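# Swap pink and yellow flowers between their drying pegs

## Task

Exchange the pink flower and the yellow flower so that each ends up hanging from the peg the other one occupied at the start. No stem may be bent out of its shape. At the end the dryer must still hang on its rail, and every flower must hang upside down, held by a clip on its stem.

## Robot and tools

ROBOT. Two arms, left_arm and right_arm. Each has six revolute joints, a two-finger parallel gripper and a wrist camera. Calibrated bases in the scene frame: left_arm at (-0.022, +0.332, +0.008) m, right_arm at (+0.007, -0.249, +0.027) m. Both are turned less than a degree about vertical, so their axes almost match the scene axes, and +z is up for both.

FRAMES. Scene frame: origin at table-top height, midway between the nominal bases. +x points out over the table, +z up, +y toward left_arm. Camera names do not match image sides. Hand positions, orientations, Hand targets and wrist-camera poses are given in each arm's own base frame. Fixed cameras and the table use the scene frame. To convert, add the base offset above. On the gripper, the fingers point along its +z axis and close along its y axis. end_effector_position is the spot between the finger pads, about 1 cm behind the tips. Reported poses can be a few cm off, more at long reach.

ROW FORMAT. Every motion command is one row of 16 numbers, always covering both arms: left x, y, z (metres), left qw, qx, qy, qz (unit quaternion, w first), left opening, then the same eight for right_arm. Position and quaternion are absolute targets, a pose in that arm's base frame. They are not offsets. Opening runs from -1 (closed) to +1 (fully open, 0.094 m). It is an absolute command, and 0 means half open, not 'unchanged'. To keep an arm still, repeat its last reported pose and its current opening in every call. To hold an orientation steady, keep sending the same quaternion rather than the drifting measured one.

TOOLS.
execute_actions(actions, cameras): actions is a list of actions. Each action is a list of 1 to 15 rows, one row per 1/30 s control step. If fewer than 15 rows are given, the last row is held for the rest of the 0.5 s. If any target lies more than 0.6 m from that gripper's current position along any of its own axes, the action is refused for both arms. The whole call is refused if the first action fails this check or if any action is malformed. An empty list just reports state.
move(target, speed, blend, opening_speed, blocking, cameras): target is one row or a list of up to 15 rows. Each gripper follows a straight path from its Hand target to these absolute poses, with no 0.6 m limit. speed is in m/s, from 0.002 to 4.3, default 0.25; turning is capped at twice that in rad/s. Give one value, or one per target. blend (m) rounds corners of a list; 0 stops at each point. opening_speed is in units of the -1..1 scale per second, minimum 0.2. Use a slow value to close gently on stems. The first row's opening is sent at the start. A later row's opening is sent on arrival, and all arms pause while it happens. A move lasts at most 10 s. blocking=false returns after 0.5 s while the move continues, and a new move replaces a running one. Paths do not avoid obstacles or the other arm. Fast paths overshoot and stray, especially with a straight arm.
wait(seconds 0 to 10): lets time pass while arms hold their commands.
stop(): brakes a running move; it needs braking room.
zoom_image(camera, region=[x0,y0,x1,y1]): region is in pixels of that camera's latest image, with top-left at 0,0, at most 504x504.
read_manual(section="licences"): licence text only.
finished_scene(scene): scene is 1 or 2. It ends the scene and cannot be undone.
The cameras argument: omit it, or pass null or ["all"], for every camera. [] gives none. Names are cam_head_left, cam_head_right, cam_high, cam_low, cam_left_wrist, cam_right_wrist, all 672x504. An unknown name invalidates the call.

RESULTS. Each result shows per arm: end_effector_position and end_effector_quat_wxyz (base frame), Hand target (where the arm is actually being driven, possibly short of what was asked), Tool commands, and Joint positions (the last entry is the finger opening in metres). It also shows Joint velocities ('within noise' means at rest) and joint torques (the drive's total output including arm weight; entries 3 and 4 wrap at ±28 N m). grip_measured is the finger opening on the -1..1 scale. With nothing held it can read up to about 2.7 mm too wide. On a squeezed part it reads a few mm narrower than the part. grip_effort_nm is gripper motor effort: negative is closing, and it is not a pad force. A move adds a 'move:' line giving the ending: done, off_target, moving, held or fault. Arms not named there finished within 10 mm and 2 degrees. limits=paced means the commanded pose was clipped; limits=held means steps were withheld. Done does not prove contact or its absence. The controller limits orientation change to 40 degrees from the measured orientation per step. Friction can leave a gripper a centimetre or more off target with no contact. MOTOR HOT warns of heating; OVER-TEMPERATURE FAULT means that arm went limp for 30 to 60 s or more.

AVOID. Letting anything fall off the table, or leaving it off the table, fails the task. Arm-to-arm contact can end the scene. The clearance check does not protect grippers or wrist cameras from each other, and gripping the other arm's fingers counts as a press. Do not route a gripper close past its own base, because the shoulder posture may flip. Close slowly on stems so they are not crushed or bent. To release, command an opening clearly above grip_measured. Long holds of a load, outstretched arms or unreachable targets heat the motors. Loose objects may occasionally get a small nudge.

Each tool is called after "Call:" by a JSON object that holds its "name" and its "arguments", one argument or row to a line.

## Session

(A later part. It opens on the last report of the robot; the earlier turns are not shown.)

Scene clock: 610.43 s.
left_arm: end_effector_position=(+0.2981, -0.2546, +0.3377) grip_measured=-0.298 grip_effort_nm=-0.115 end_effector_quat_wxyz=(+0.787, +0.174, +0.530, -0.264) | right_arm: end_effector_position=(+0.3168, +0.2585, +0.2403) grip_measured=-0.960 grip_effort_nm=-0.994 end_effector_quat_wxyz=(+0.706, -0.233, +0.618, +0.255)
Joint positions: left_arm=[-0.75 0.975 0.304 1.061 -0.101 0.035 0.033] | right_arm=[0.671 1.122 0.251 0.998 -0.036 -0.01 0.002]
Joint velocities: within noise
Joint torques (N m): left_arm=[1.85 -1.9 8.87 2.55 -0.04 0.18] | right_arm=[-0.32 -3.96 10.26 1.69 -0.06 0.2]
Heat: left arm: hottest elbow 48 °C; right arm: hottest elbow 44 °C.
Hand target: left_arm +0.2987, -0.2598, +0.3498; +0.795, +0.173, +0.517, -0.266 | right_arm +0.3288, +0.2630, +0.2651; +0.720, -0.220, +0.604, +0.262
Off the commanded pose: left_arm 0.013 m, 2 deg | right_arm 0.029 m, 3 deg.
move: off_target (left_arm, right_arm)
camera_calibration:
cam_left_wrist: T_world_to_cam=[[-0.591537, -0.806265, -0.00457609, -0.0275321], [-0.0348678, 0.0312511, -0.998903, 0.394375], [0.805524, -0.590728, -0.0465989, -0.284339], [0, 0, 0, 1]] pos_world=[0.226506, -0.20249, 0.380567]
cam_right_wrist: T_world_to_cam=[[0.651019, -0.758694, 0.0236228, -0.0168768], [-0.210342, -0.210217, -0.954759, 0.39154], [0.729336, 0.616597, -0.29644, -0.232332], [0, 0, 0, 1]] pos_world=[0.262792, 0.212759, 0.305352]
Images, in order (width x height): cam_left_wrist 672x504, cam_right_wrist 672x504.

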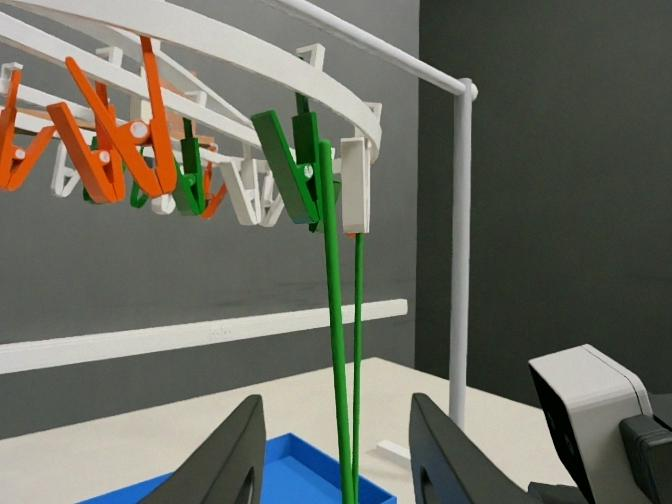

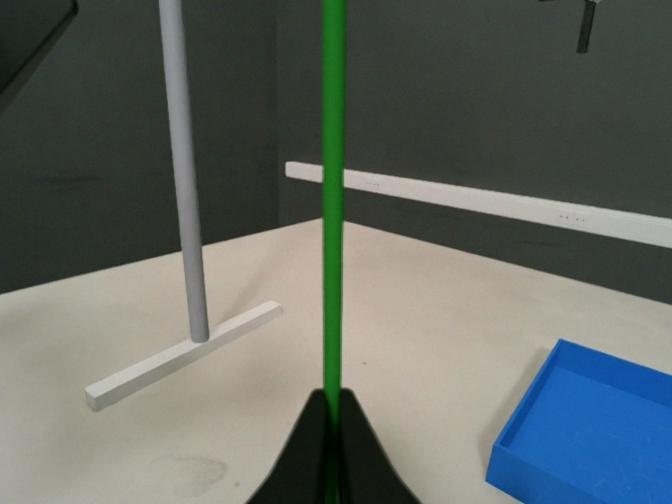

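Call:
{"name": "move", "arguments": {
  "target": [
    [0.300,-0.258,0.379,0.7953,0.1728,0.5165,-0.2661,-0.3,0.330,0.264,0.265,0.7405,-0.2106,0.5785,0.2695,-0.96]
  ],
  "speed": 0.12,
  "cameras": ["cam_left_wrist"]
}}

Scene clock: 614.97 s.
left_arm: end_effector_position=(+0.2956, -0.2529, +0.3497) grip_measured=-0.298 grip_effort_nm=-0.115 end_effector_quat_wxyz=(+0.783, +0.178, +0.536, -0.262) | right_arm: end_effector_position=(+0.3187, +0.2600, +0.2471) grip_measured=-0.955 grip_effort_nm=-0.921 end_effector_quat_wxyz=(+0.728, -0.224, +0.592, +0.262)
Joint positions: left_arm=[-0.75 0.903 0.323 0.952 -0.099 0.036 0.033] | right_arm=[0.671 1.195 0.251 1.144 -0.036 -0.008 0.002]
Joint velocities: within noise
Joint torques (N m): left_arm=[2.49 -2.84 11.33 1.47 0.16 0.13] | right_arm=[-0.03 -3.19 8.95 2.54 -0.02 0.19]
Heat: left arm: hottest elbow 49 °C; right arm: hottest elbow 44 °C.
Hand target: left_arm +0.2987, -0.2568, +0.3787; +0.795, +0.173, +0.516, -0.266 | right_arm +0.3293, +0.2634, +0.2650; +0.740, -0.211, +0.579, +0.269
Off the commanded pose: left_arm 0.030 m, 3 deg | right_arm 0.022 m, 3 deg.
move: off_target (left_arm, right_arm)
camera_calibration:
cam_left_wrist: T_world_to_cam=[[-0.59329, -0.804942, -0.00868894, -0.0252584], [-0.0462649, 0.0448721, -0.997921, 0.412693], [0.803658, -0.591655, -0.0638628, -0.274359], [0, 0, 0, 1]] pos_world=[0.224599, -0.201176, 0.394094]
Images, in order (width x height): cam_left_wrist 672x504.

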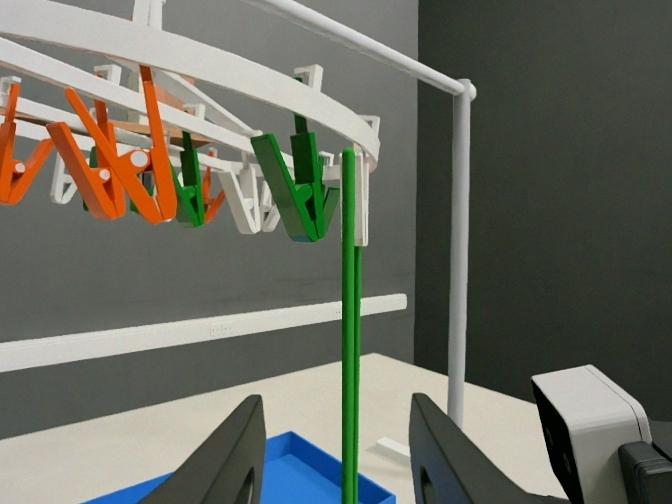

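Call:
{"name": "move", "arguments": {
  "target": [
    [0.348,-0.299,0.386,0.7953,0.1728,0.5165,-0.2661,-0.3,0.330,0.264,0.265,0.7405,-0.2106,0.5785,0.2695,-0.96]
  ],
  "speed": 0.08,
  "cameras": ["cam_left_wrist","cam_right_wrist"]
}}

Call:
{"name": "zoom_image", "arguments": {
  "camera": "cam_left_wrist",
  "region": [200, 254, 480, 504]
}}

Scene clock: 620.10 s.
left_arm: end_effector_position=(+0.3385, -0.2949, +0.3581) grip_measured=-0.298 grip_effort_nm=-0.115 end_effector_quat_wxyz=(+0.779, +0.183, +0.539, -0.263) | right_arm: end_effector_position=(+0.3187, +0.2600, +0.2474) grip_measured=-0.955 grip_effort_nm=-0.935 end_effector_quat_wxyz=(+0.729, -0.223, +0.592, +0.263)
Joint positions: left_arm=[-0.75 1.105 0.466 0.999 -0.09 0.036 0.033] | right_arm=[0.671 1.195 0.251 1.145 -0.036 -0.008 0.002]
Joint velocities: within noise
Joint torques (N m): left_arm=[3.14 -3.78 11.14 2.62 0.15 0.1] | right_arm=[-0.21 -3.19 8.92 2.58 -0.03 0.19]
Heat: left arm: hottest elbow 49 °C; right arm: hottest elbow 44 °C.
Hand target: left_arm +0.3466, -0.2978, +0.3855; +0.795, +0.173, +0.517, -0.266 | right_arm +0.3293, +0.2634, +0.2651; +0.741, -0.211, +0.578, +0.269
Off the commanded pose: left_arm 0.030 m, 3 deg | right_arm 0.021 m, 3 deg.
move: off_target (left_arm, right_arm)
camera_calibration:
cam_left_wrist: T_world_to_cam=[[-0.599628, -0.800174, -0.0129795, -0.0283692], [-0.0524471, 0.0554759, -0.997082, 0.429888], [0.798558, -0.597197, -0.0752317, -0.329045], [0, 0, 0, 1]] pos_world=[0.268297, -0.243053, 0.403511]
cam_right_wrist: T_world_to_cam=[[0.649858, -0.759659, 0.0245683, -0.0167976], [-0.155845, -0.164818, -0.973934, 0.374621], [0.743907, 0.62909, -0.225497, -0.25794], [0, 0, 0, 1]] pos_world=[0.261182, 0.211251, 0.307104]
Images, in order (width x height): cam_left_wrist 672x504, cam_right_wrist 672x504.

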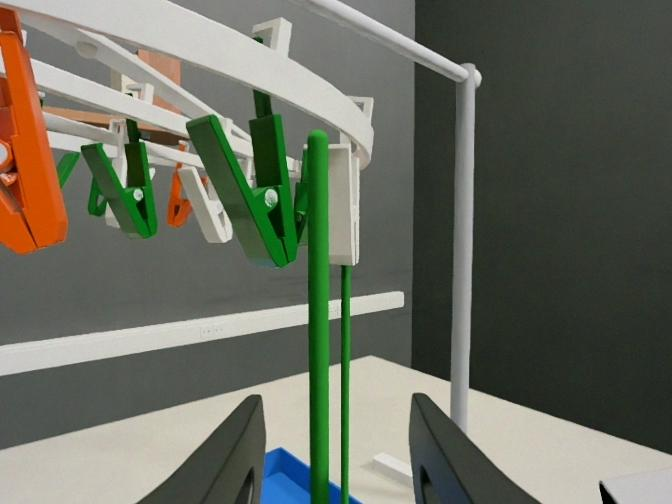

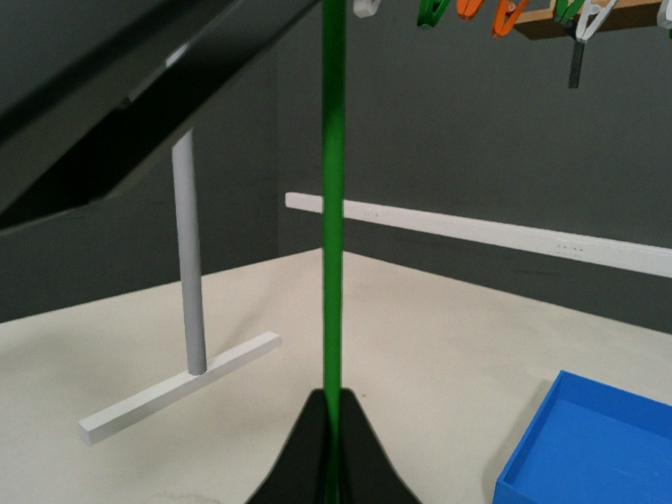

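Scaled by 1.800 from the camera's 672x504 image, which has a finer 960x720 frame.

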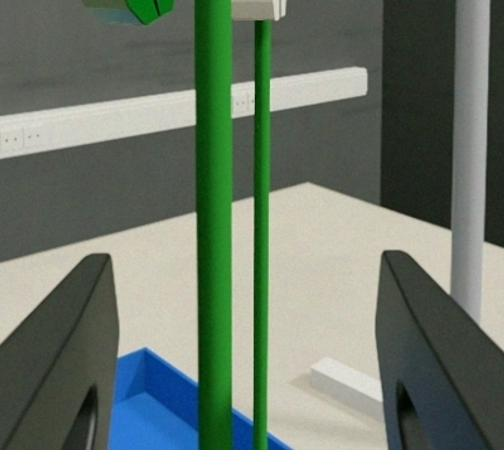

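Call:
{"name": "move", "arguments": {
  "target": [
    [0.357,-0.292,0.386,0.7953,0.1728,0.5165,-0.2661,-0.3,0.330,0.264,0.265,0.7405,-0.2106,0.5785,0.2695,-0.96]
  ],
  "speed": 0.08,
  "cameras": ["cam_left_wrist"]
}}

Scene clock: 623.00 s.
left_arm: end_effector_position=(+0.3469, -0.2888, +0.3583) grip_measured=-0.298 grip_effort_nm=-0.120 end_effector_quat_wxyz=(+0.780, +0.186, +0.538, -0.259) | right_arm: end_effector_position=(+0.3187, +0.2600, +0.2474) grip_measured=-0.952 grip_effort_nm=-0.882 end_effector_quat_wxyz=(+0.729, -0.223, +0.592, +0.263)
Joint positions: left_arm=[-0.715 1.111 0.472 0.999 -0.056 0.034 0.033] | right_arm=[0.671 1.195 0.251 1.145 -0.036 -0.007 0.002]
Joint velocities: within noise
Joint torques (N m): left_arm=[3.31 -3.84 11.04 2.7 0.14 -0.06] | right_arm=[-0.09 -3.08 8.95 2.61 -0.03 0.18]
Heat: left arm: hottest elbow 50 °C; right arm: hottest elbow 45 °C.
Hand target: left_arm +0.3556, -0.2909, +0.3854; +0.795, +0.173, +0.517, -0.266 | right_arm +0.3293, +0.2634, +0.2651; +0.741, -0.211, +0.578, +0.270
Off the commanded pose: left_arm 0.030 m, 4 deg | right_arm 0.021 m, 3 deg.
move: off_target (left_arm, right_arm)
camera_calibration:
cam_left_wrist: T_world_to_cam=[[-0.597233, -0.801742, -0.0228485, -0.0162173], [-0.0467698, 0.06325, -0.996901, 0.430399], [0.800703, -0.594314, -0.0752723, -0.332028], [0, 0, 0, 1]] pos_world=[0.2763, -0.237553, 0.403702]
Images, in order (width x height): cam_left_wrist 672x504.

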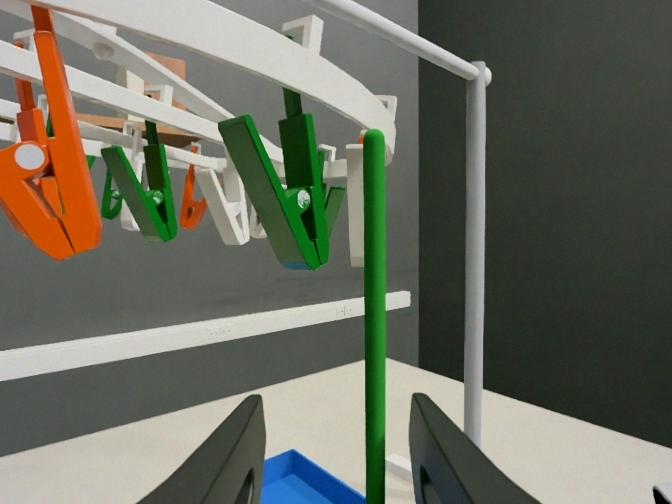

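Call:
{"name": "move", "arguments": {
  "target": [
    [0.352,-0.301,0.386,0.7953,0.1728,0.5165,-0.2661,-0.3,0.330,0.264,0.265,0.7405,-0.2106,0.5785,0.2695,-0.96]
  ],
  "speed": 0.08,
  "cameras": ["cam_left_wrist"]
}}

Scene clock: 626.40 s.
left_arm: end_effector_position=(+0.3474, -0.2913, +0.3589) grip_measured=-0.298 grip_effort_nm=-0.115 end_effector_quat_wxyz=(+0.781, +0.180, +0.540, -0.258) | right_arm: end_effector_position=(+0.3187, +0.2600, +0.2474) grip_measured=-0.957 grip_effort_nm=-0.955 end_effector_quat_wxyz=(+0.729, -0.223, +0.592, +0.263)
Joint positions: left_arm=[-0.728 1.119 0.477 1.004 -0.081 0.034 0.033] | right_arm=[0.671 1.195 0.251 1.145 -0.036 -0.007 0.002]
Joint velocities: within noise
Joint torques (N m): left_arm=[1.9 -3.9 11.07 2.73 -0.07 0.09] | right_arm=[-0.15 -3.14 8.95 2.58 -0.03 0.18]
Heat: left arm: hottest elbow 51 °C; right arm: hottest elbow 45 °C.
Hand target: left_arm +0.3508, -0.2998, +0.3856; +0.795, +0.173, +0.517, -0.266 | right_arm +0.3293, +0.2634, +0.2651; +0.741, -0.211, +0.578, +0.269
Off the commanded pose: left_arm 0.029 m, 3 deg | right_arm 0.021 m, 3 deg.
move: off_target (left_arm, right_arm)
camera_calibration:
cam_left_wrist: T_world_to_cam=[[-0.589019, -0.807999, -0.0139246, -0.0259383], [-0.0514817, 0.054714, -0.997174, 0.430347], [0.806478, -0.586637, -0.0738247, -0.334066], [0, 0, 0, 1]] pos_world=[0.276294, -0.24048, 0.404107]
Images, in order (width x height): cam_left_wrist 672x504.

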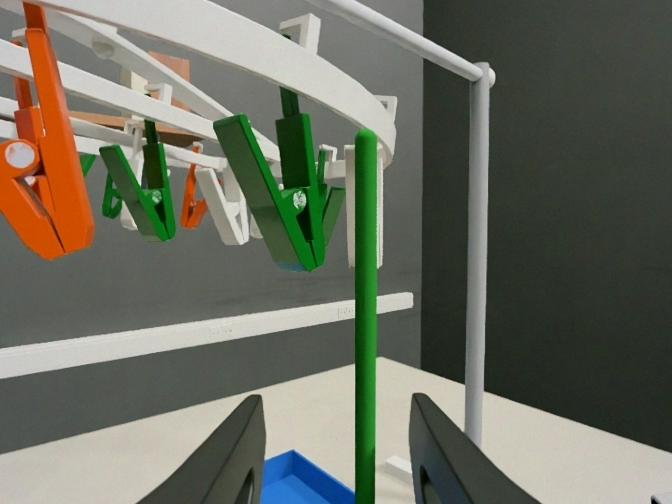

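Call:
{"name": "move", "arguments": {
  "target": [
    [0.349,-0.307,0.386,0.7953,0.1728,0.5165,-0.2661,-0.3,0.330,0.264,0.265,0.7405,-0.2106,0.5785,0.2695,-0.96]
  ],
  "speed": 0.08,
  "cameras": ["cam_left_wrist"]
}}

Scene clock: 628.90 s.
left_arm: end_effector_position=(+0.3445, -0.2973, +0.3588) grip_measured=-0.298 grip_effort_nm=-0.120 end_effector_quat_wxyz=(+0.780, +0.179, +0.540, -0.260) | right_arm: end_effector_position=(+0.3187, +0.2600, +0.2474) grip_measured=-0.952 grip_effort_nm=-0.852 end_effector_quat_wxyz=(+0.729, -0.223, +0.592, +0.263)
Joint positions: left_arm=[-0.749 1.125 0.481 1.006 -0.101 0.036 0.033] | right_arm=[0.671 1.195 0.251 1.145 -0.036 -0.007 0.002]
Joint velocities: within noise
Joint torques (N m): left_arm=[1.85 -3.96 11.07 2.63 -0.04 0.16] | right_arm=[0.03 -3.14 8.96 2.61 -0.02 0.18]
Heat: left arm: hottest elbow 52 °C; right arm: hottest elbow 45 °C.
Hand target: left_arm +0.3477, -0.3058, +0.3854; +0.795, +0.173, +0.517, -0.266 | right_arm +0.3293, +0.2634, +0.2651; +0.741, -0.211, +0.578, +0.269
Off the commanded pose: left_arm 0.029 m, 3 deg | right_arm 0.021 m, 3 deg.
move: off_target (left_arm, right_arm)
camera_calibration:
cam_left_wrist: T_world_to_cam=[[-0.591038, -0.806596, -0.00880046, -0.0331661], [-0.0546327, 0.0509126, -0.997208, 0.430465], [0.804791, -0.588907, -0.0741578, -0.335214], [0, 0, 0, 1]] pos_world=[0.273692, -0.246078, 0.404113]
Images, in order (width x height): cam_left_wrist 672x504.

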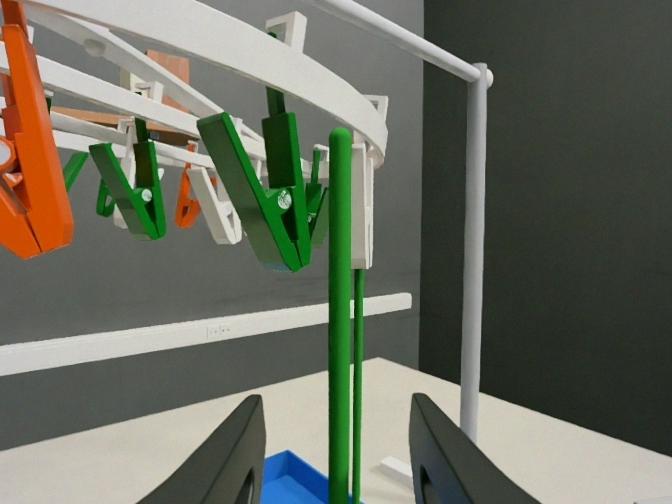

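Col 340. Close L.

Call:
{"name": "move", "arguments": {
  "target": [
    [0.349,-0.307,0.386,0.7953,0.1728,0.5165,-0.2661,-0.96,0.330,0.264,0.265,0.7405,-0.2106,0.5785,0.2695,-0.96]
  ],
  "opening_speed": 0.2,
  "cameras": ["cam_left_wrist","cam_right_wrist"]
}}

Scene clock: 633.70 s.
left_arm: end_effector_position=(+0.3445, -0.2972, +0.3591) grip_measured=-0.954 grip_effort_nm=-1.028 end_effector_quat_wxyz=(+0.780, +0.179, +0.540, -0.260) | right_arm: end_effector_position=(+0.3187, +0.2600, +0.2474) grip_measured=-0.958 grip_effort_nm=-0.974 end_effector_quat_wxyz=(+0.729, -0.223, +0.592, +0.263)
Joint positions: left_arm=[-0.749 1.125 0.481 1.007 -0.101 0.036 0.002] | right_arm=[0.671 1.195 0.251 1.145 -0.036 -0.007 0.002]
Joint velocities: within noise
Joint torques (N m): left_arm=[1.85 -3.96 11.04 2.66 -0.03 0.16] | right_arm=[-0.15 -3.19 8.95 2.56 -0.02 0.19]
Heat: left arm: hottest elbow 52 °C; right arm: hottest elbow 45 °C.
Hand target: left_arm +0.3477, -0.3058, +0.3857; +0.795, +0.173, +0.517, -0.266 | right_arm +0.3293, +0.2634, +0.2651; +0.741, -0.211, +0.578, +0.269
Off the commanded pose: left_arm 0.029 m, 3 deg | right_arm 0.021 m, 3 deg.
move: off_target (left_arm, right_arm)
camera_calibration:
cam_left_wrist: T_world_to_cam=[[-0.590703, -0.806839, -0.0089979, -0.0332369], [-0.0538907, 0.0505759, -0.997265, 0.430401], [0.805088, -0.588602, -0.0733564, -0.33553], [0, 0, 0, 1]] pos_world=[0.273693, -0.246079, 0.404311]
cam_right_wrist: T_world_to_cam=[[0.649906, -0.75963, 0.0241874, -0.0166993], [-0.156074, -0.164542, -0.973944, 0.374625], [0.743817, 0.629197, -0.225495, -0.25794], [0, 0, 0, 1]] pos_world=[0.261183, 0.211251, 0.307103]
Images, in order (width x height): cam_left_wrist 672x504, cam_right_wrist 672x504.

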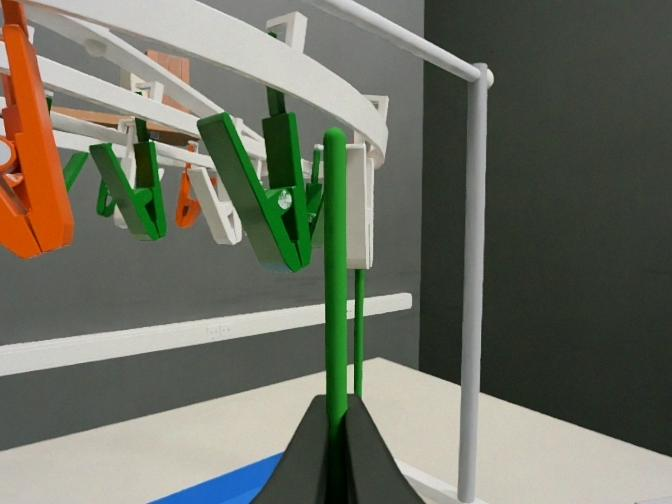

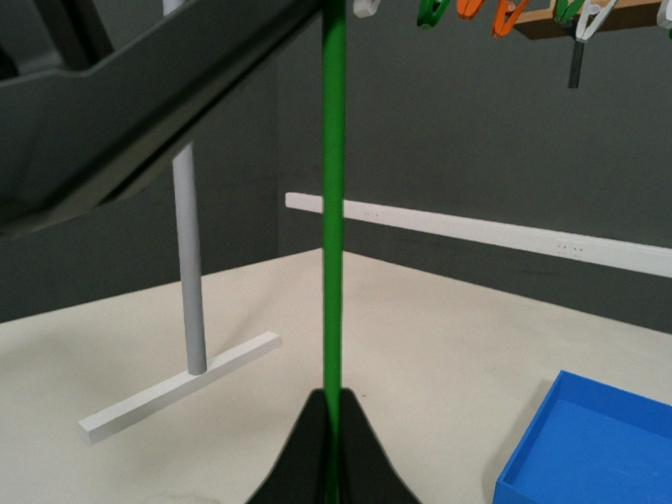

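Gripped. Release R slowly and retreat along its axis.

Call:
{"name": "move", "arguments": {
  "target": [
    [0.349,-0.307,0.386,0.7953,0.1728,0.5165,-0.2661,-0.96,0.330,0.264,0.265,0.7405,-0.2106,0.5785,0.2695,-0.3]
  ],
  "opening_speed": 0.25,
  "cameras": ["cam_left_wrist","cam_right_wrist"]
}}

Scene clock: 638.13 s.
left_arm: end_effector_position=(+0.3446, -0.2973, +0.3589) grip_measured=-0.956 grip_effort_nm=-1.067 end_effector_quat_wxyz=(+0.780, +0.179, +0.540, -0.260) | right_arm: end_effector_position=(+0.3187, +0.2600, +0.2474) grip_measured=-0.302 grip_effort_nm=0.076 end_effector_quat_wxyz=(+0.729, -0.223, +0.592, +0.263)
Joint positions: left_arm=[-0.749 1.126 0.481 1.007 -0.101 0.036 0.002] | right_arm=[0.671 1.195 0.251 1.145 -0.036 -0.007 0.033]
Joint velocities: within noise
Joint torques (N m): left_arm=[1.85 -4.01 11.04 2.66 -0.02 0.16] | right_arm=[-0.03 -3.31 8.95 2.59 -0.02 0.2]
Heat: left arm: hottest elbow 53 °C; right arm: hottest elbow 45 °C.
Hand target: left_arm +0.3477, -0.3058, +0.3857; +0.795, +0.173, +0.517, -0.266 | right_arm +0.3293, +0.2634, +0.2650; +0.740, -0.211, +0.578, +0.269
Off the commanded pose: left_arm 0.029 m, 3 deg | right_arm 0.021 m, 3 deg.
move: off_target (left_arm, right_arm)
camera_calibration:
cam_left_wrist: T_world_to_cam=[[-0.590705, -0.806838, -0.00898279, -0.033184], [-0.0542209, 0.0507989, -0.997236, 0.43044], [0.805064, -0.588585, -0.0737546, -0.335446], [0, 0, 0, 1]] pos_world=[0.273792, -0.246078, 0.404212]
cam_right_wrist: T_world_to_cam=[[0.649906, -0.75963, 0.0241874, -0.0166993], [-0.156074, -0.164542, -0.973944, 0.374625], [0.743817, 0.629197, -0.225495, -0.25794], [0, 0, 0, 1]] pos_world=[0.261183, 0.211251, 0.307103]
Images, in order (width x height): cam_left_wrist 672x504, cam_right_wrist 672x504.

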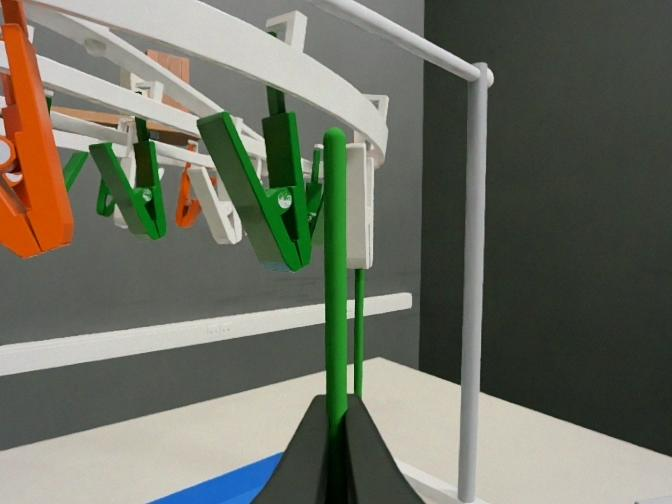

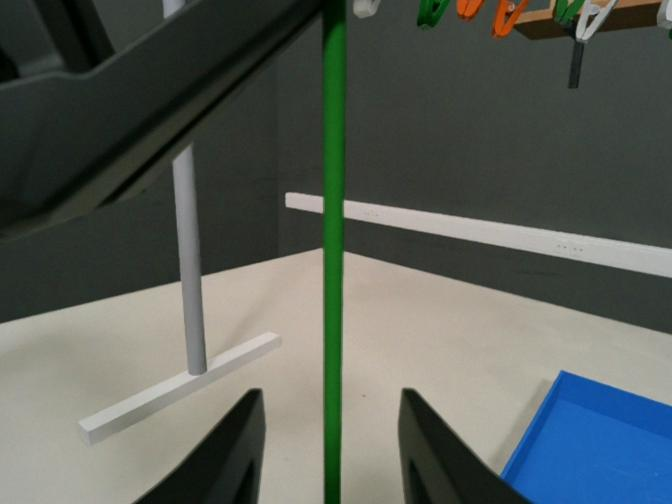

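Call:
{"name": "move", "arguments": {
  "target": [
    [0.349,-0.307,0.386,0.7953,0.1728,0.5165,-0.2661,-0.96,0.240,0.190,0.25,0.7405,-0.2106,0.5785,0.2695,-0.3],
    [0.349,-0.307,0.386,0.7953,0.1728,0.5165,-0.2661,-0.96,0.26,0.09,0.35,0.7771,-0.1814,0.5441,0.2590,-0.3],
    [0.349,-0.307,0.386,0.7953,0.1728,0.5165,-0.2661,-0.96,0.345,0.075,0.435,0.7771,-0.1814,0.5441,0.2590,0.2]
  ],
  "speed": [0.12,0.2,0.15],
  "cameras": ["cam_right_wrist","cam_head_right","cam_head_left"]
}}

Scene clock: 645.40 s.
left_arm: end_effector_position=(+0.3447, -0.2974, +0.3588) grip_measured=-0.956 grip_effort_nm=-1.062 end_effector_quat_wxyz=(+0.780, +0.179, +0.540, -0.260) | right_arm: end_effector_position=(+0.3410, +0.0752, +0.4001) grip_measured=+0.198 grip_effort_nm=0.066 end_effector_quat_wxyz=(+0.761, -0.175, +0.567, +0.261)
Joint positions: left_arm=[-0.749 1.126 0.481 1.007 -0.101 0.036 0.002] | right_arm=[-0.102 0.69 0.417 0.666 -0.693 0.291 0.056]
Joint velocities: within noise
Joint torques (N m): left_arm=[1.9 -4.07 11.02 2.67 -0.02 0.16] | right_arm=[0.62 1.26 13.35 2.21 0.24 0.18]
Heat: left arm: hottest elbow 53 °C; right arm: hottest elbow 45 °C.
Hand target: left_arm +0.3477, -0.3058, +0.3856; +0.795, +0.173, +0.517, -0.266 | right_arm +0.3427, +0.0748, +0.4339; +0.777, -0.182, +0.544, +0.259
Off the commanded pose: left_arm 0.029 m, 3 deg | right_arm 0.035 m, 3 deg.
move: off_target (left_arm, right_arm); target 3's new opening was sent with right_arm's hand 0.035 m and 3 deg from that target
camera_calibration:
cam_right_wrist: T_world_to_cam=[[0.599225, -0.800335, -0.0198319, -0.137376], [-0.114647, -0.0612688, -0.991515, 0.48153], [0.79233, 0.596414, -0.12847, -0.176712], [0, 0, 0, 1]] pos_world=[0.27754, 0.0249494, 0.452018]
Images, in order (width x height): cam_head_left 672x504, cam_head_right 672x504, cam_right_wrist 672x504.

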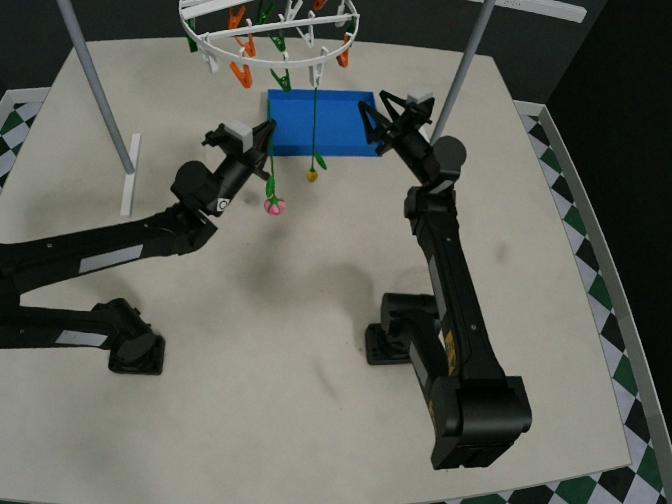

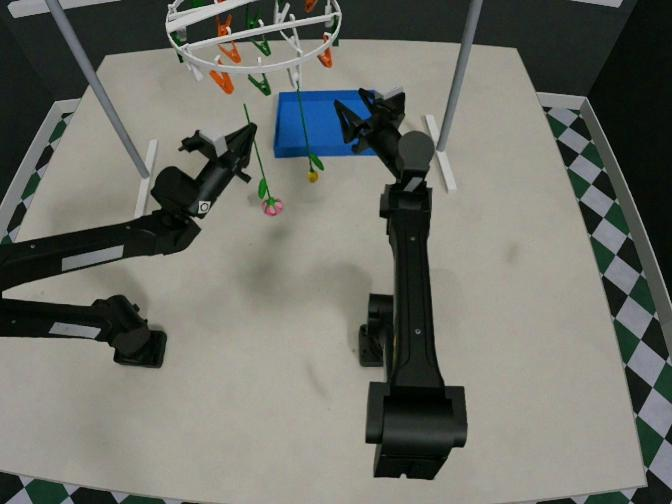

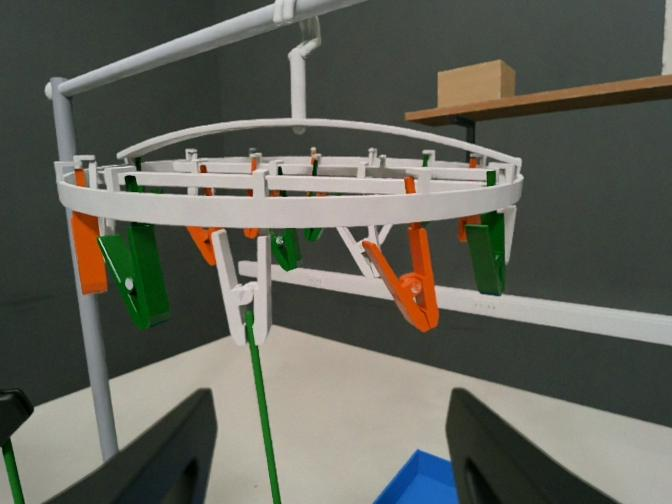

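Call:
{"name": "move", "arguments": {
  "target": [
    [0.349,-0.307,0.386,0.7953,0.1728,0.5165,-0.2661,-0.96,0.37,0.05,0.452,0.7953,-0.1728,0.5165,0.2661,0.2],
    [0.349,-0.307,0.386,0.7953,0.1728,0.5165,-0.2661,-0.96,0.430,0.087,0.452,0.7953,-0.1728,0.5165,0.2661,0.2]
  ],
  "speed": 0.12,
  "cameras": ["cam_right_wrist"]
}}

Scene clock: 651.70 s.
left_arm: end_effector_position=(+0.3447, -0.2974, +0.3588) grip_measured=-0.956 grip_effort_nm=-1.062 end_effector_quat_wxyz=(+0.780, +0.179, +0.540, -0.260) | right_arm: end_effector_position=(+0.4241, +0.0828, +0.4218) grip_measured=+0.199 grip_effort_nm=0.071 end_effector_quat_wxyz=(+0.778, -0.157, +0.542, +0.275)
Joint positions: left_arm=[-0.749 1.126 0.481 1.007 -0.101 0.036 0.002] | right_arm=[-0.034 1.019 0.583 0.893 -0.604 0.329 0.056]
Joint velocities: within noise
Joint torques (N m): left_arm=[1.85 -4.07 11.04 2.66 -0.02 0.16] | right_arm=[1.61 -3.72 12.59 2.22 0.23 -0.13]
Heat: left arm: hottest elbow 53 °C; right arm: hottest elbow 46 °C.
Hand target: left_arm +0.3477, -0.3058, +0.3856; +0.795, +0.173, +0.517, -0.266 | right_arm +0.4281, +0.0866, +0.4512; +0.795, -0.172, +0.517, +0.266
Off the commanded pose: left_arm 0.029 m, 3 deg | right_arm 0.031 m, 4 deg.
move: off_target (left_arm, right_arm)
camera_calibration:
cam_right_wrist: T_world_to_cam=[[0.600332, -0.798576, -0.0433352, -0.171297], [-0.071547, 0.000340854, -0.997437, 0.492279], [0.796544, 0.601894, -0.0569311, -0.276787], [0, 0, 0, 1]] pos_world=[0.35853, 0.0296349, 0.467837]
Images, in order (width x height): cam_right_wrist 672x504.

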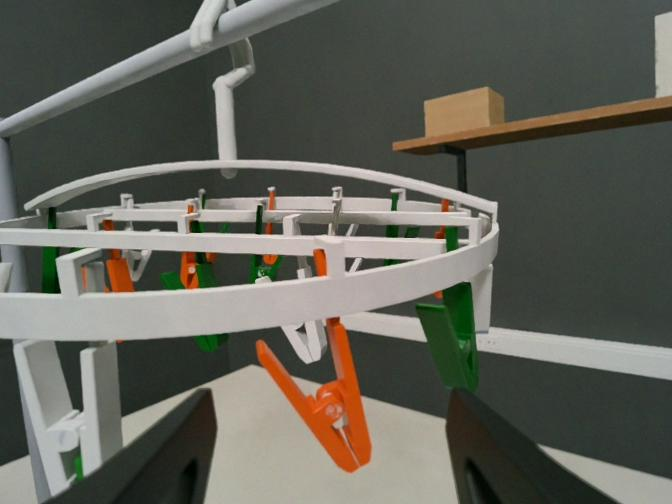

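Call:
{"name": "move", "arguments": {
  "target": [
    [0.349,-0.307,0.386,0.7953,0.1728,0.5165,-0.2661,-0.96,0.472,0.129,0.449,0.7953,-0.1728,0.5165,0.2661,0.2]
  ],
  "speed": 0.08,
  "cameras": ["cam_right_wrist"]
}}

Scene clock: 656.07 s.
left_arm: end_effector_position=(+0.3447, -0.2974, +0.3588) grip_measured=-0.956 grip_effort_nm=-1.067 end_effector_quat_wxyz=(+0.780, +0.179, +0.540, -0.260) | right_arm: end_effector_position=(+0.4647, +0.1238, +0.4205) grip_measured=+0.199 grip_effort_nm=0.066 end_effector_quat_wxyz=(+0.778, -0.161, +0.542, +0.273)
Joint positions: left_arm=[-0.749 1.126 0.481 1.007 -0.101 0.036 0.002] | right_arm=[0.091 1.15 0.672 0.901 -0.495 0.26 0.056]
Joint velocities: within noise
Joint torques (N m): left_arm=[1.85 -4.01 11.03 2.66 -0.02 0.16] | right_arm=[1.55 -6.18 12.46 2.3 0.19 -0.13]
Heat: left arm: hottest elbow 54 °C; right arm: hottest elbow 47 °C.
Hand target: left_arm +0.3477, -0.3058, +0.3856; +0.795, +0.173, +0.517, -0.266 | right_arm +0.4700, +0.1285, +0.4485; +0.795, -0.172, +0.516, +0.266
Off the commanded pose: left_arm 0.029 m, 3 deg | right_arm 0.030 m, 4 deg.
move: off_target (left_arm, right_arm)
camera_calibration:
cam_right_wrist: T_world_to_cam=[[0.601066, -0.798417, -0.0353483, -0.16671], [-0.0680228, -0.00703977, -0.997659, 0.493195], [0.796299, 0.602063, -0.058542, -0.333137], [0, 0, 0, 1]] pos_world=[0.399029, 0.0709376, 0.466645]
Images, in order (width x height): cam_right_wrist 672x504.

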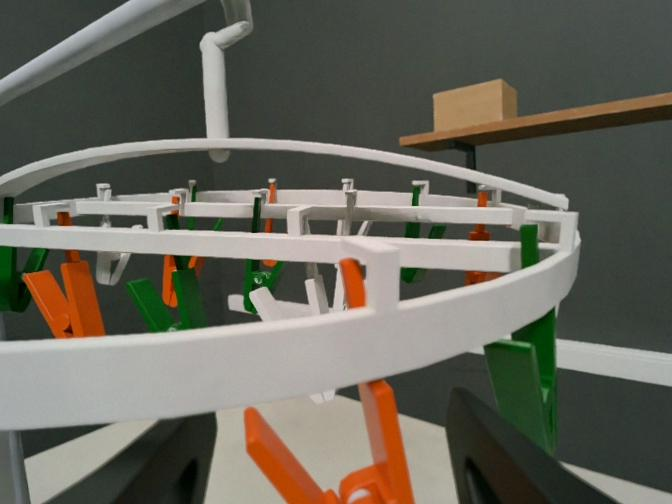

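Call:
{"name": "move", "arguments": {
  "target": [
    [0.349,-0.307,0.386,0.7953,0.1728,0.5165,-0.2661,-0.96,0.472,0.129,0.449,0.7953,-0.1728,0.5165,0.2661,-0.66]
  ],
  "opening_speed": 0.25,
  "cameras": ["cam_right_wrist","cam_left_wrist"]
}}

Scene clock: 661.13 s.
left_arm: end_effector_position=(+0.3447, -0.2974, +0.3588) grip_measured=-0.956 grip_effort_nm=-1.062 end_effector_quat_wxyz=(+0.780, +0.179, +0.540, -0.260) | right_arm: end_effector_position=(+0.4648, +0.1237, +0.4206) grip_measured=-0.538 grip_effort_nm=-1.028 end_effector_quat_wxyz=(+0.779, -0.161, +0.542, +0.272)
Joint positions: left_arm=[-0.749 1.126 0.481 1.007 -0.101 0.036 0.002] | right_arm=[0.091 1.15 0.672 0.901 -0.495 0.258 0.022]
Joint velocities: within noise
Joint torques (N m): left_arm=[1.85 -4.07 11.04 2.65 -0.02 0.16] | right_arm=[1.44 -6.07 12.52 2.29 0.16 -0.11]
Heat: left arm: hottest elbow 54 °C; right arm: hottest elbow 48 °C.
Hand target: left_arm +0.3477, -0.3058, +0.3856; +0.795, +0.173, +0.517, -0.266 | right_arm +0.4701, +0.1285, +0.4485; +0.795, -0.173, +0.516, +0.266
Off the commanded pose: left_arm 0.029 m, 3 deg | right_arm 0.030 m, 4 deg.
move: off_target (left_arm, right_arm)
camera_calibration:
cam_left_wrist: T_world_to_cam=[[-0.590646, -0.80688, -0.00905242, -0.033205], [-0.0545077, 0.051088, -0.997206, 0.430489], [0.805088, -0.588502, -0.0741561, -0.335416], [0, 0, 0, 1]] pos_world=[0.273892, -0.246178, 0.404113]
cam_right_wrist: T_world_to_cam=[[0.600189, -0.79912, -0.0343554, -0.166711], [-0.0670408, -0.00745823, -0.997722, 0.492957], [0.797044, 0.601125, -0.05805, -0.33351], [0, 0, 0, 1]] pos_world=[0.398928, 0.0709363, 0.466747]
Images, in order (width x height): cam_left_wrist 672x504, cam_right_wrist 672x504.

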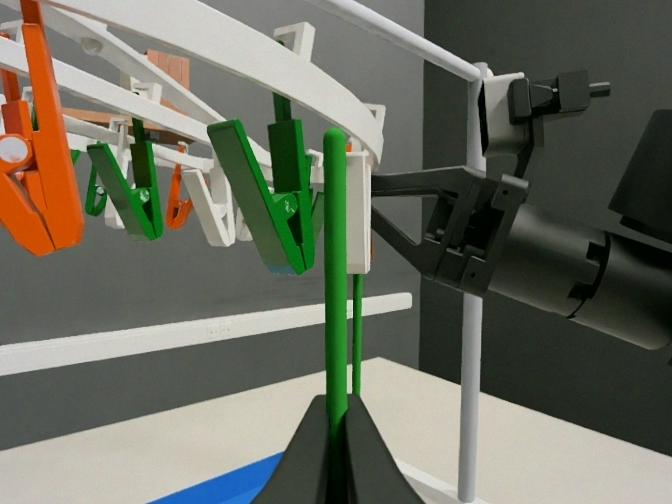

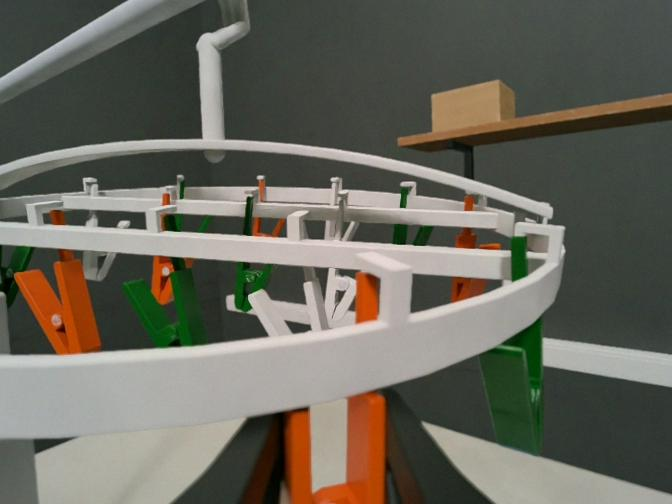

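Call:
{"name": "move", "arguments": {
  "target": [
    [0.349,-0.307,0.386,0.7953,0.1728,0.5165,-0.2661,-0.96,0.472,0.129,0.449,0.7953,-0.1728,0.5165,0.2661,-0.72]
  ],
  "opening_speed": 0.25,
  "cameras": ["cam_right_wrist","cam_low"]
}}

Call:
{"name": "zoom_image", "arguments": {
  "camera": "cam_right_wrist",
  "region": [180, 304, 500, 504]
}}

Scene clock: 664.07 s.
left_arm: end_effector_position=(+0.3447, -0.2974, +0.3588) grip_measured=-0.956 grip_effort_nm=-1.062 end_effector_quat_wxyz=(+0.780, +0.179, +0.540, -0.260) | right_arm: end_effector_position=(+0.4648, +0.1237, +0.4206) grip_measured=-0.539 grip_effort_nm=-1.033 end_effector_quat_wxyz=(+0.779, -0.161, +0.542, +0.272)
Joint positions: left_arm=[-0.749 1.126 0.481 1.007 -0.101 0.036 0.002] | right_arm=[0.091 1.15 0.672 0.901 -0.495 0.258 0.022]
Joint velocities: within noise
Joint torques (N m): left_arm=[1.85 -4.01 11.02 2.66 -0.03 0.16] | right_arm=[1.2 -5.95 12.49 2.24 0.17 -0.12]
Heat: left arm: hottest elbow 54 °C; right arm: hottest elbow 49 °C.
Hand target: left_arm +0.3477, -0.3058, +0.3856; +0.795, +0.173, +0.517, -0.266 | right_arm +0.4701, +0.1285, +0.4485; +0.795, -0.173, +0.516, +0.266
Off the commanded pose: left_arm 0.029 m, 3 deg | right_arm 0.030 m, 4 deg.
move: off_target (left_arm, right_arm)
camera_calibration:
cam_right_wrist: T_world_to_cam=[[0.600189, -0.79912, -0.0343554, -0.166711], [-0.0670408, -0.00745823, -0.997722, 0.492957], [0.797044, 0.601125, -0.05805, -0.33351], [0, 0, 0, 1]] pos_world=[0.398928, 0.0709363, 0.466747]
Images, in order (width x height): cam_low 672x504, cam_right_wrist 672x504.

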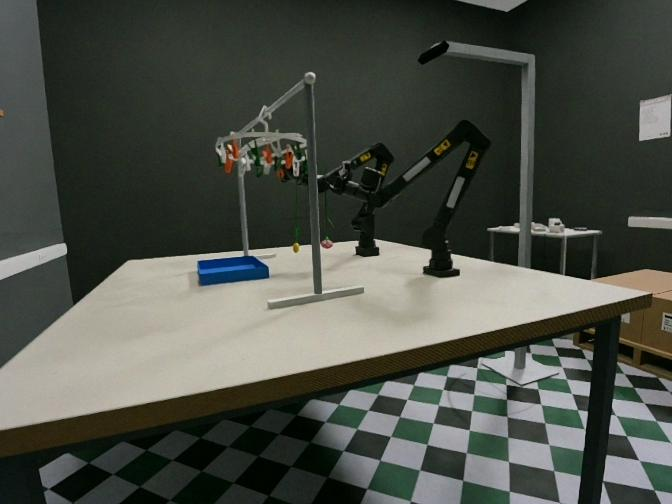

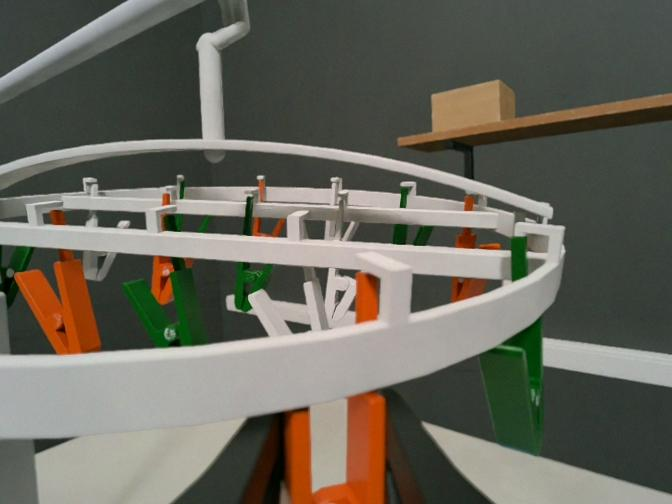

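Scaled by 1.575 from the camera's 672x504 image, which has a finer 960x720 frame.

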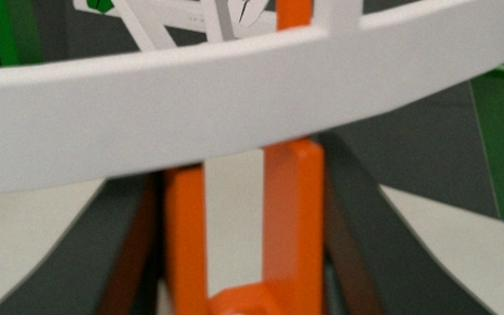

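Call:
{"name": "move", "arguments": {
  "target": [
    [0.349,-0.307,0.386,0.7953,0.1728,0.5165,-0.2661,-0.96,0.470,0.127,0.425,0.7953,-0.1728,0.5165,0.2661,0.2]
  ],
  "opening_speed": 0.3,
  "cameras": ["cam_right_wrist"]
}}

Scene clock: 699.60 s.
left_arm: end_effector_position=(+0.3447, -0.2973, +0.3588) grip_measured=-0.956 grip_effort_nm=-1.062 end_effector_quat_wxyz=(+0.780, +0.179, +0.540, -0.260) | right_arm: end_effector_position=(+0.4674, +0.1243, +0.4202) grip_measured=+0.198 grip_effort_nm=0.076 end_effector_quat_wxyz=(+0.790, -0.166, +0.525, +0.270)
Joint positions: left_arm=[-0.749 1.126 0.481 1.007 -0.101 0.036 0.002] | right_arm=[0.091 1.186 0.672 0.979 -0.496 0.258 0.056]
Joint velocities: within noise
Joint torques (N m): left_arm=[1.85 -4.07 11.02 2.67 -0.02 0.16] | right_arm=[0.91 -6.36 9.2 2.25 0.08 -0.1]
Heat: left arm: hottest elbow 56 °C; right arm: hottest elbow 54 °C.
Hand target: left_arm +0.3478, -0.3058, +0.3856; +0.795, +0.172, +0.517, -0.266 | right_arm +0.4699, +0.1270, +0.4249; +0.795, -0.173, +0.517, +0.266
Off the commanded pose: left_arm 0.029 m, 3 deg | right_arm 0.006 m, 1 deg.
move: off_target (left_arm)
camera_calibration:
cam_right_wrist: T_world_to_cam=[[0.60252, -0.798024, -0.011331, -0.178799], [-0.0248228, -0.00454725, -0.999682, 0.473398], [0.797718, 0.602609, -0.022549, -0.351423], [0, 0, 0, 1]] pos_world=[0.399818, 0.0712376, 0.463297]
Images, in order (width x height): cam_right_wrist 672x504.

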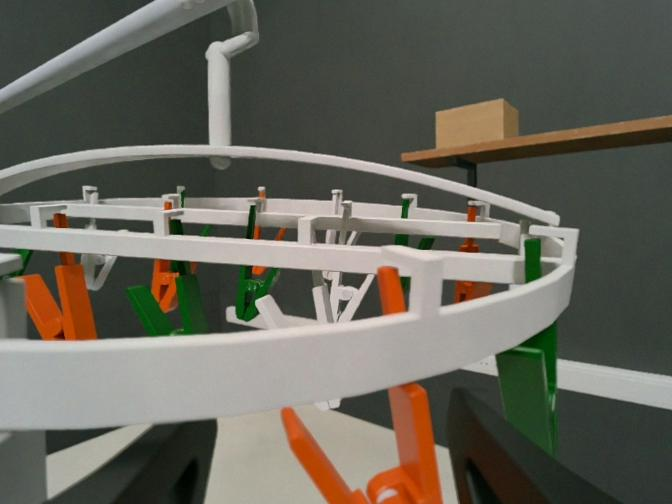

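Call:
{"name": "move", "arguments": {
  "target": [
    [0.30,-0.23,0.385,0.7953,0.1728,0.5165,-0.2661,-0.96,0.40,0.076,0.42,0.7953,-0.1728,0.5165,0.2661,0.2],
    [0.29,-0.16,0.385,0.7074,0.2926,0.4593,-0.4506,-0.96,0.35,0.04,0.42,0.7953,-0.1728,0.5165,0.2661,0.2],
    [0.29,-0.16,0.385,0.7074,0.2926,0.4593,-0.4506,-0.96,0.285,0.21,0.43,0.8379,-0.0237,0.5441,0.0366,0.2]
  ],
  "speed": [0.1,0.15,0.2],
  "cameras": ["cam_right_wrist","cam_left_wrist","cam_head_left","cam_high"]
}}

Scene clock: 712.27 s.
left_arm: end_effector_position=(+0.2860, -0.1624, +0.3772) grip_measured=-0.956 grip_effort_nm=-1.062 end_effector_quat_wxyz=(+0.702, +0.291, +0.466, -0.453) | right_arm: end_effector_position=(+0.2838, +0.2033, +0.4001) grip_measured=+0.199 grip_effort_nm=0.071 end_effector_quat_wxyz=(+0.828, -0.038, +0.560, +0.027)
Joint positions: left_arm=[-0.087 0.917 0.33 1.298 0.918 -0.614 0.002] | right_arm=[0.984 0.824 0.399 0.988 0.801 -0.461 0.056]
Joint velocities: within noise
Joint torques (N m): left_arm=[3.31 -1.2 8.53 1.88 -0.18 -0.06] | right_arm=[1.2 0.15 12.57 1.92 -0.17 -0.13]
Heat: left arm: hottest elbow 56 °C; right arm: hottest elbow 53 °C.
Hand target: left_arm +0.2899, -0.1600, +0.3850; +0.707, +0.293, +0.459, -0.450 | right_arm +0.2838, +0.2087, +0.4292; +0.838, -0.024, +0.544, +0.037
Off the commanded pose: left_arm 0.009 m, 1 deg | right_arm 0.031 m, 3 deg.
move: off_target (right_arm)
camera_calibration:
cam_left_wrist: T_world_to_cam=[[-0.90343, -0.428726, 0.00277079, 0.187633], [-0.014055, 0.0231569, -0.999633, 0.423456], [0.428505, -0.903138, -0.0269464, -0.168561], [0, 0, 0, 1]] pos_world=[0.247694, -0.0815962, 0.418239]
cam_right_wrist: T_world_to_cam=[[0.0886133, -0.99511, 0.0436313, 0.158644], [-0.0441731, -0.0476865, -0.997885, 0.462684], [0.995086, 0.0864986, -0.0481828, -0.193814], [0, 0, 0, 1]] pos_world=[0.199242, 0.196696, 0.445445]
Images, in order (width x height): cam_head_left 672x504, cam_high 672x504, cam_left_wrist 672x504, cam_right_wrist 672x504.

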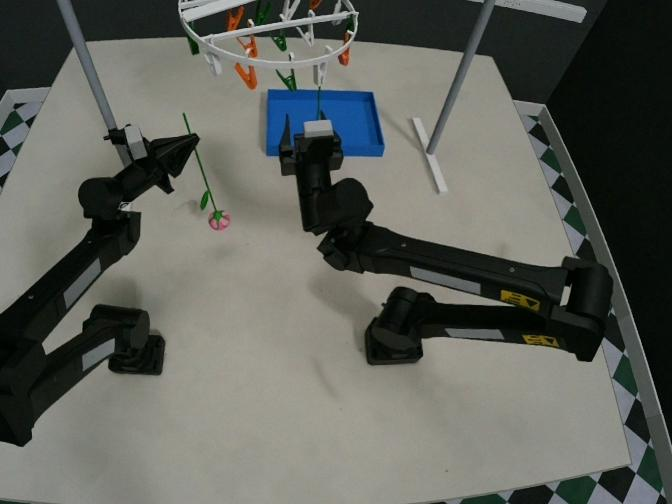

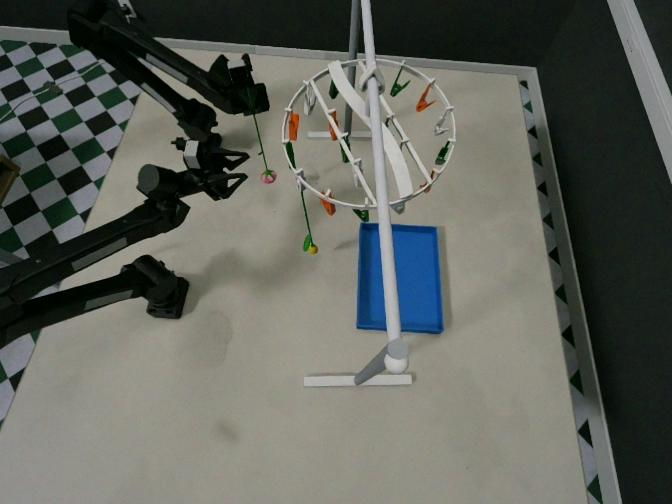

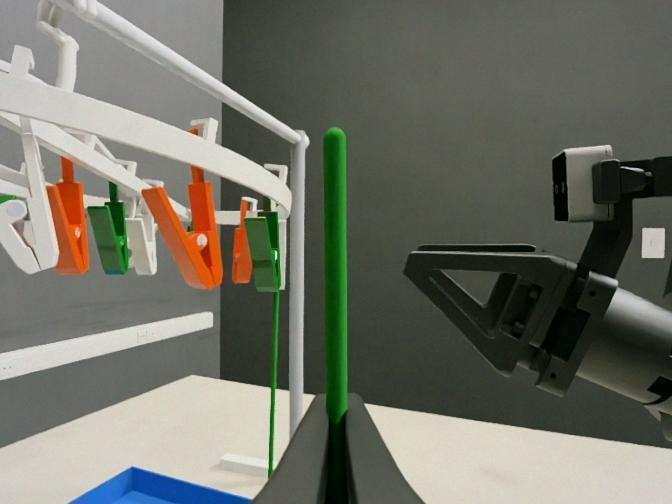

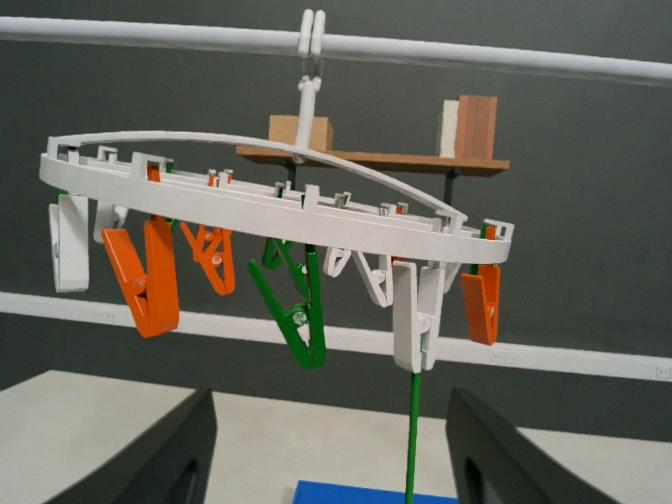

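Call:
{"name": "move", "arguments": {
  "target": [
    [0.29,-0.16,0.385,0.7074,0.2926,0.4593,-0.4506,-0.96,0.29,0.237,0.450,0.8379,-0.0237,0.5441,0.0366,0.2],
    [0.29,-0.16,0.385,0.7074,0.2926,0.4593,-0.4506,-0.96,0.345,0.241,0.450,0.8379,-0.0237,0.5441,0.0366,0.2]
  ],
  "speed": 0.12,
  "cameras": ["cam_right_wrist"]
}}

Scene clock: 717.43 s.
left_arm: end_effector_position=(+0.2860, -0.1624, +0.3772) grip_measured=-0.956 grip_effort_nm=-1.062 end_effector_quat_wxyz=(+0.702, +0.291, +0.466, -0.453) | right_arm: end_effector_position=(+0.3372, +0.2380, +0.4250) grip_measured=+0.199 grip_effort_nm=0.071 end_effector_quat_wxyz=(+0.831, -0.043, +0.554, +0.025)
Joint positions: left_arm=[-0.087 0.917 0.33 1.298 0.918 -0.615 0.002] | right_arm=[0.891 1.003 0.559 0.973 0.711 -0.41 0.056]
Joint velocities: within noise
Joint torques (N m): left_arm=[3.25 -1.14 8.53 1.88 -0.17 -0.06] | right_arm=[-0.21 -3.31 12.42 1.09 -0.28 0.21]
Heat: left arm: hottest elbow 55 °C; right arm: hottest elbow 54 °C.
Hand target: left_arm +0.2898, -0.1600, +0.3850; +0.707, +0.293, +0.459, -0.450 | right_arm +0.3436, +0.2400, +0.4496; +0.838, -0.024, +0.544, +0.037
Off the commanded pose: left_arm 0.009 m, 1 deg | right_arm 0.026 m, 3 deg.
move: off_target (right_arm)
camera_calibration:
cam_right_wrist: T_world_to_cam=[[0.0909546, -0.994441, 0.0530414, 0.182385], [-0.0311808, -0.0560799, -0.997939, 0.489241], [0.995367, 0.0891133, -0.0361082, -0.254654], [0, 0, 0, 1]] pos_world=[0.25214, 0.231501, 0.469364]
Images, in order (width x height): cam_right_wrist 672x504.

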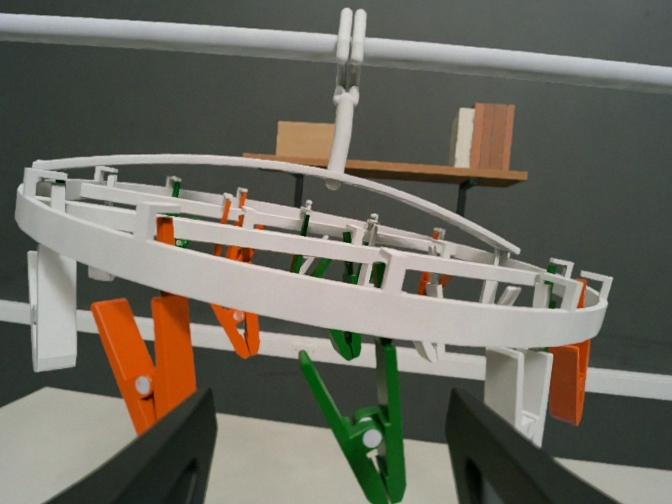

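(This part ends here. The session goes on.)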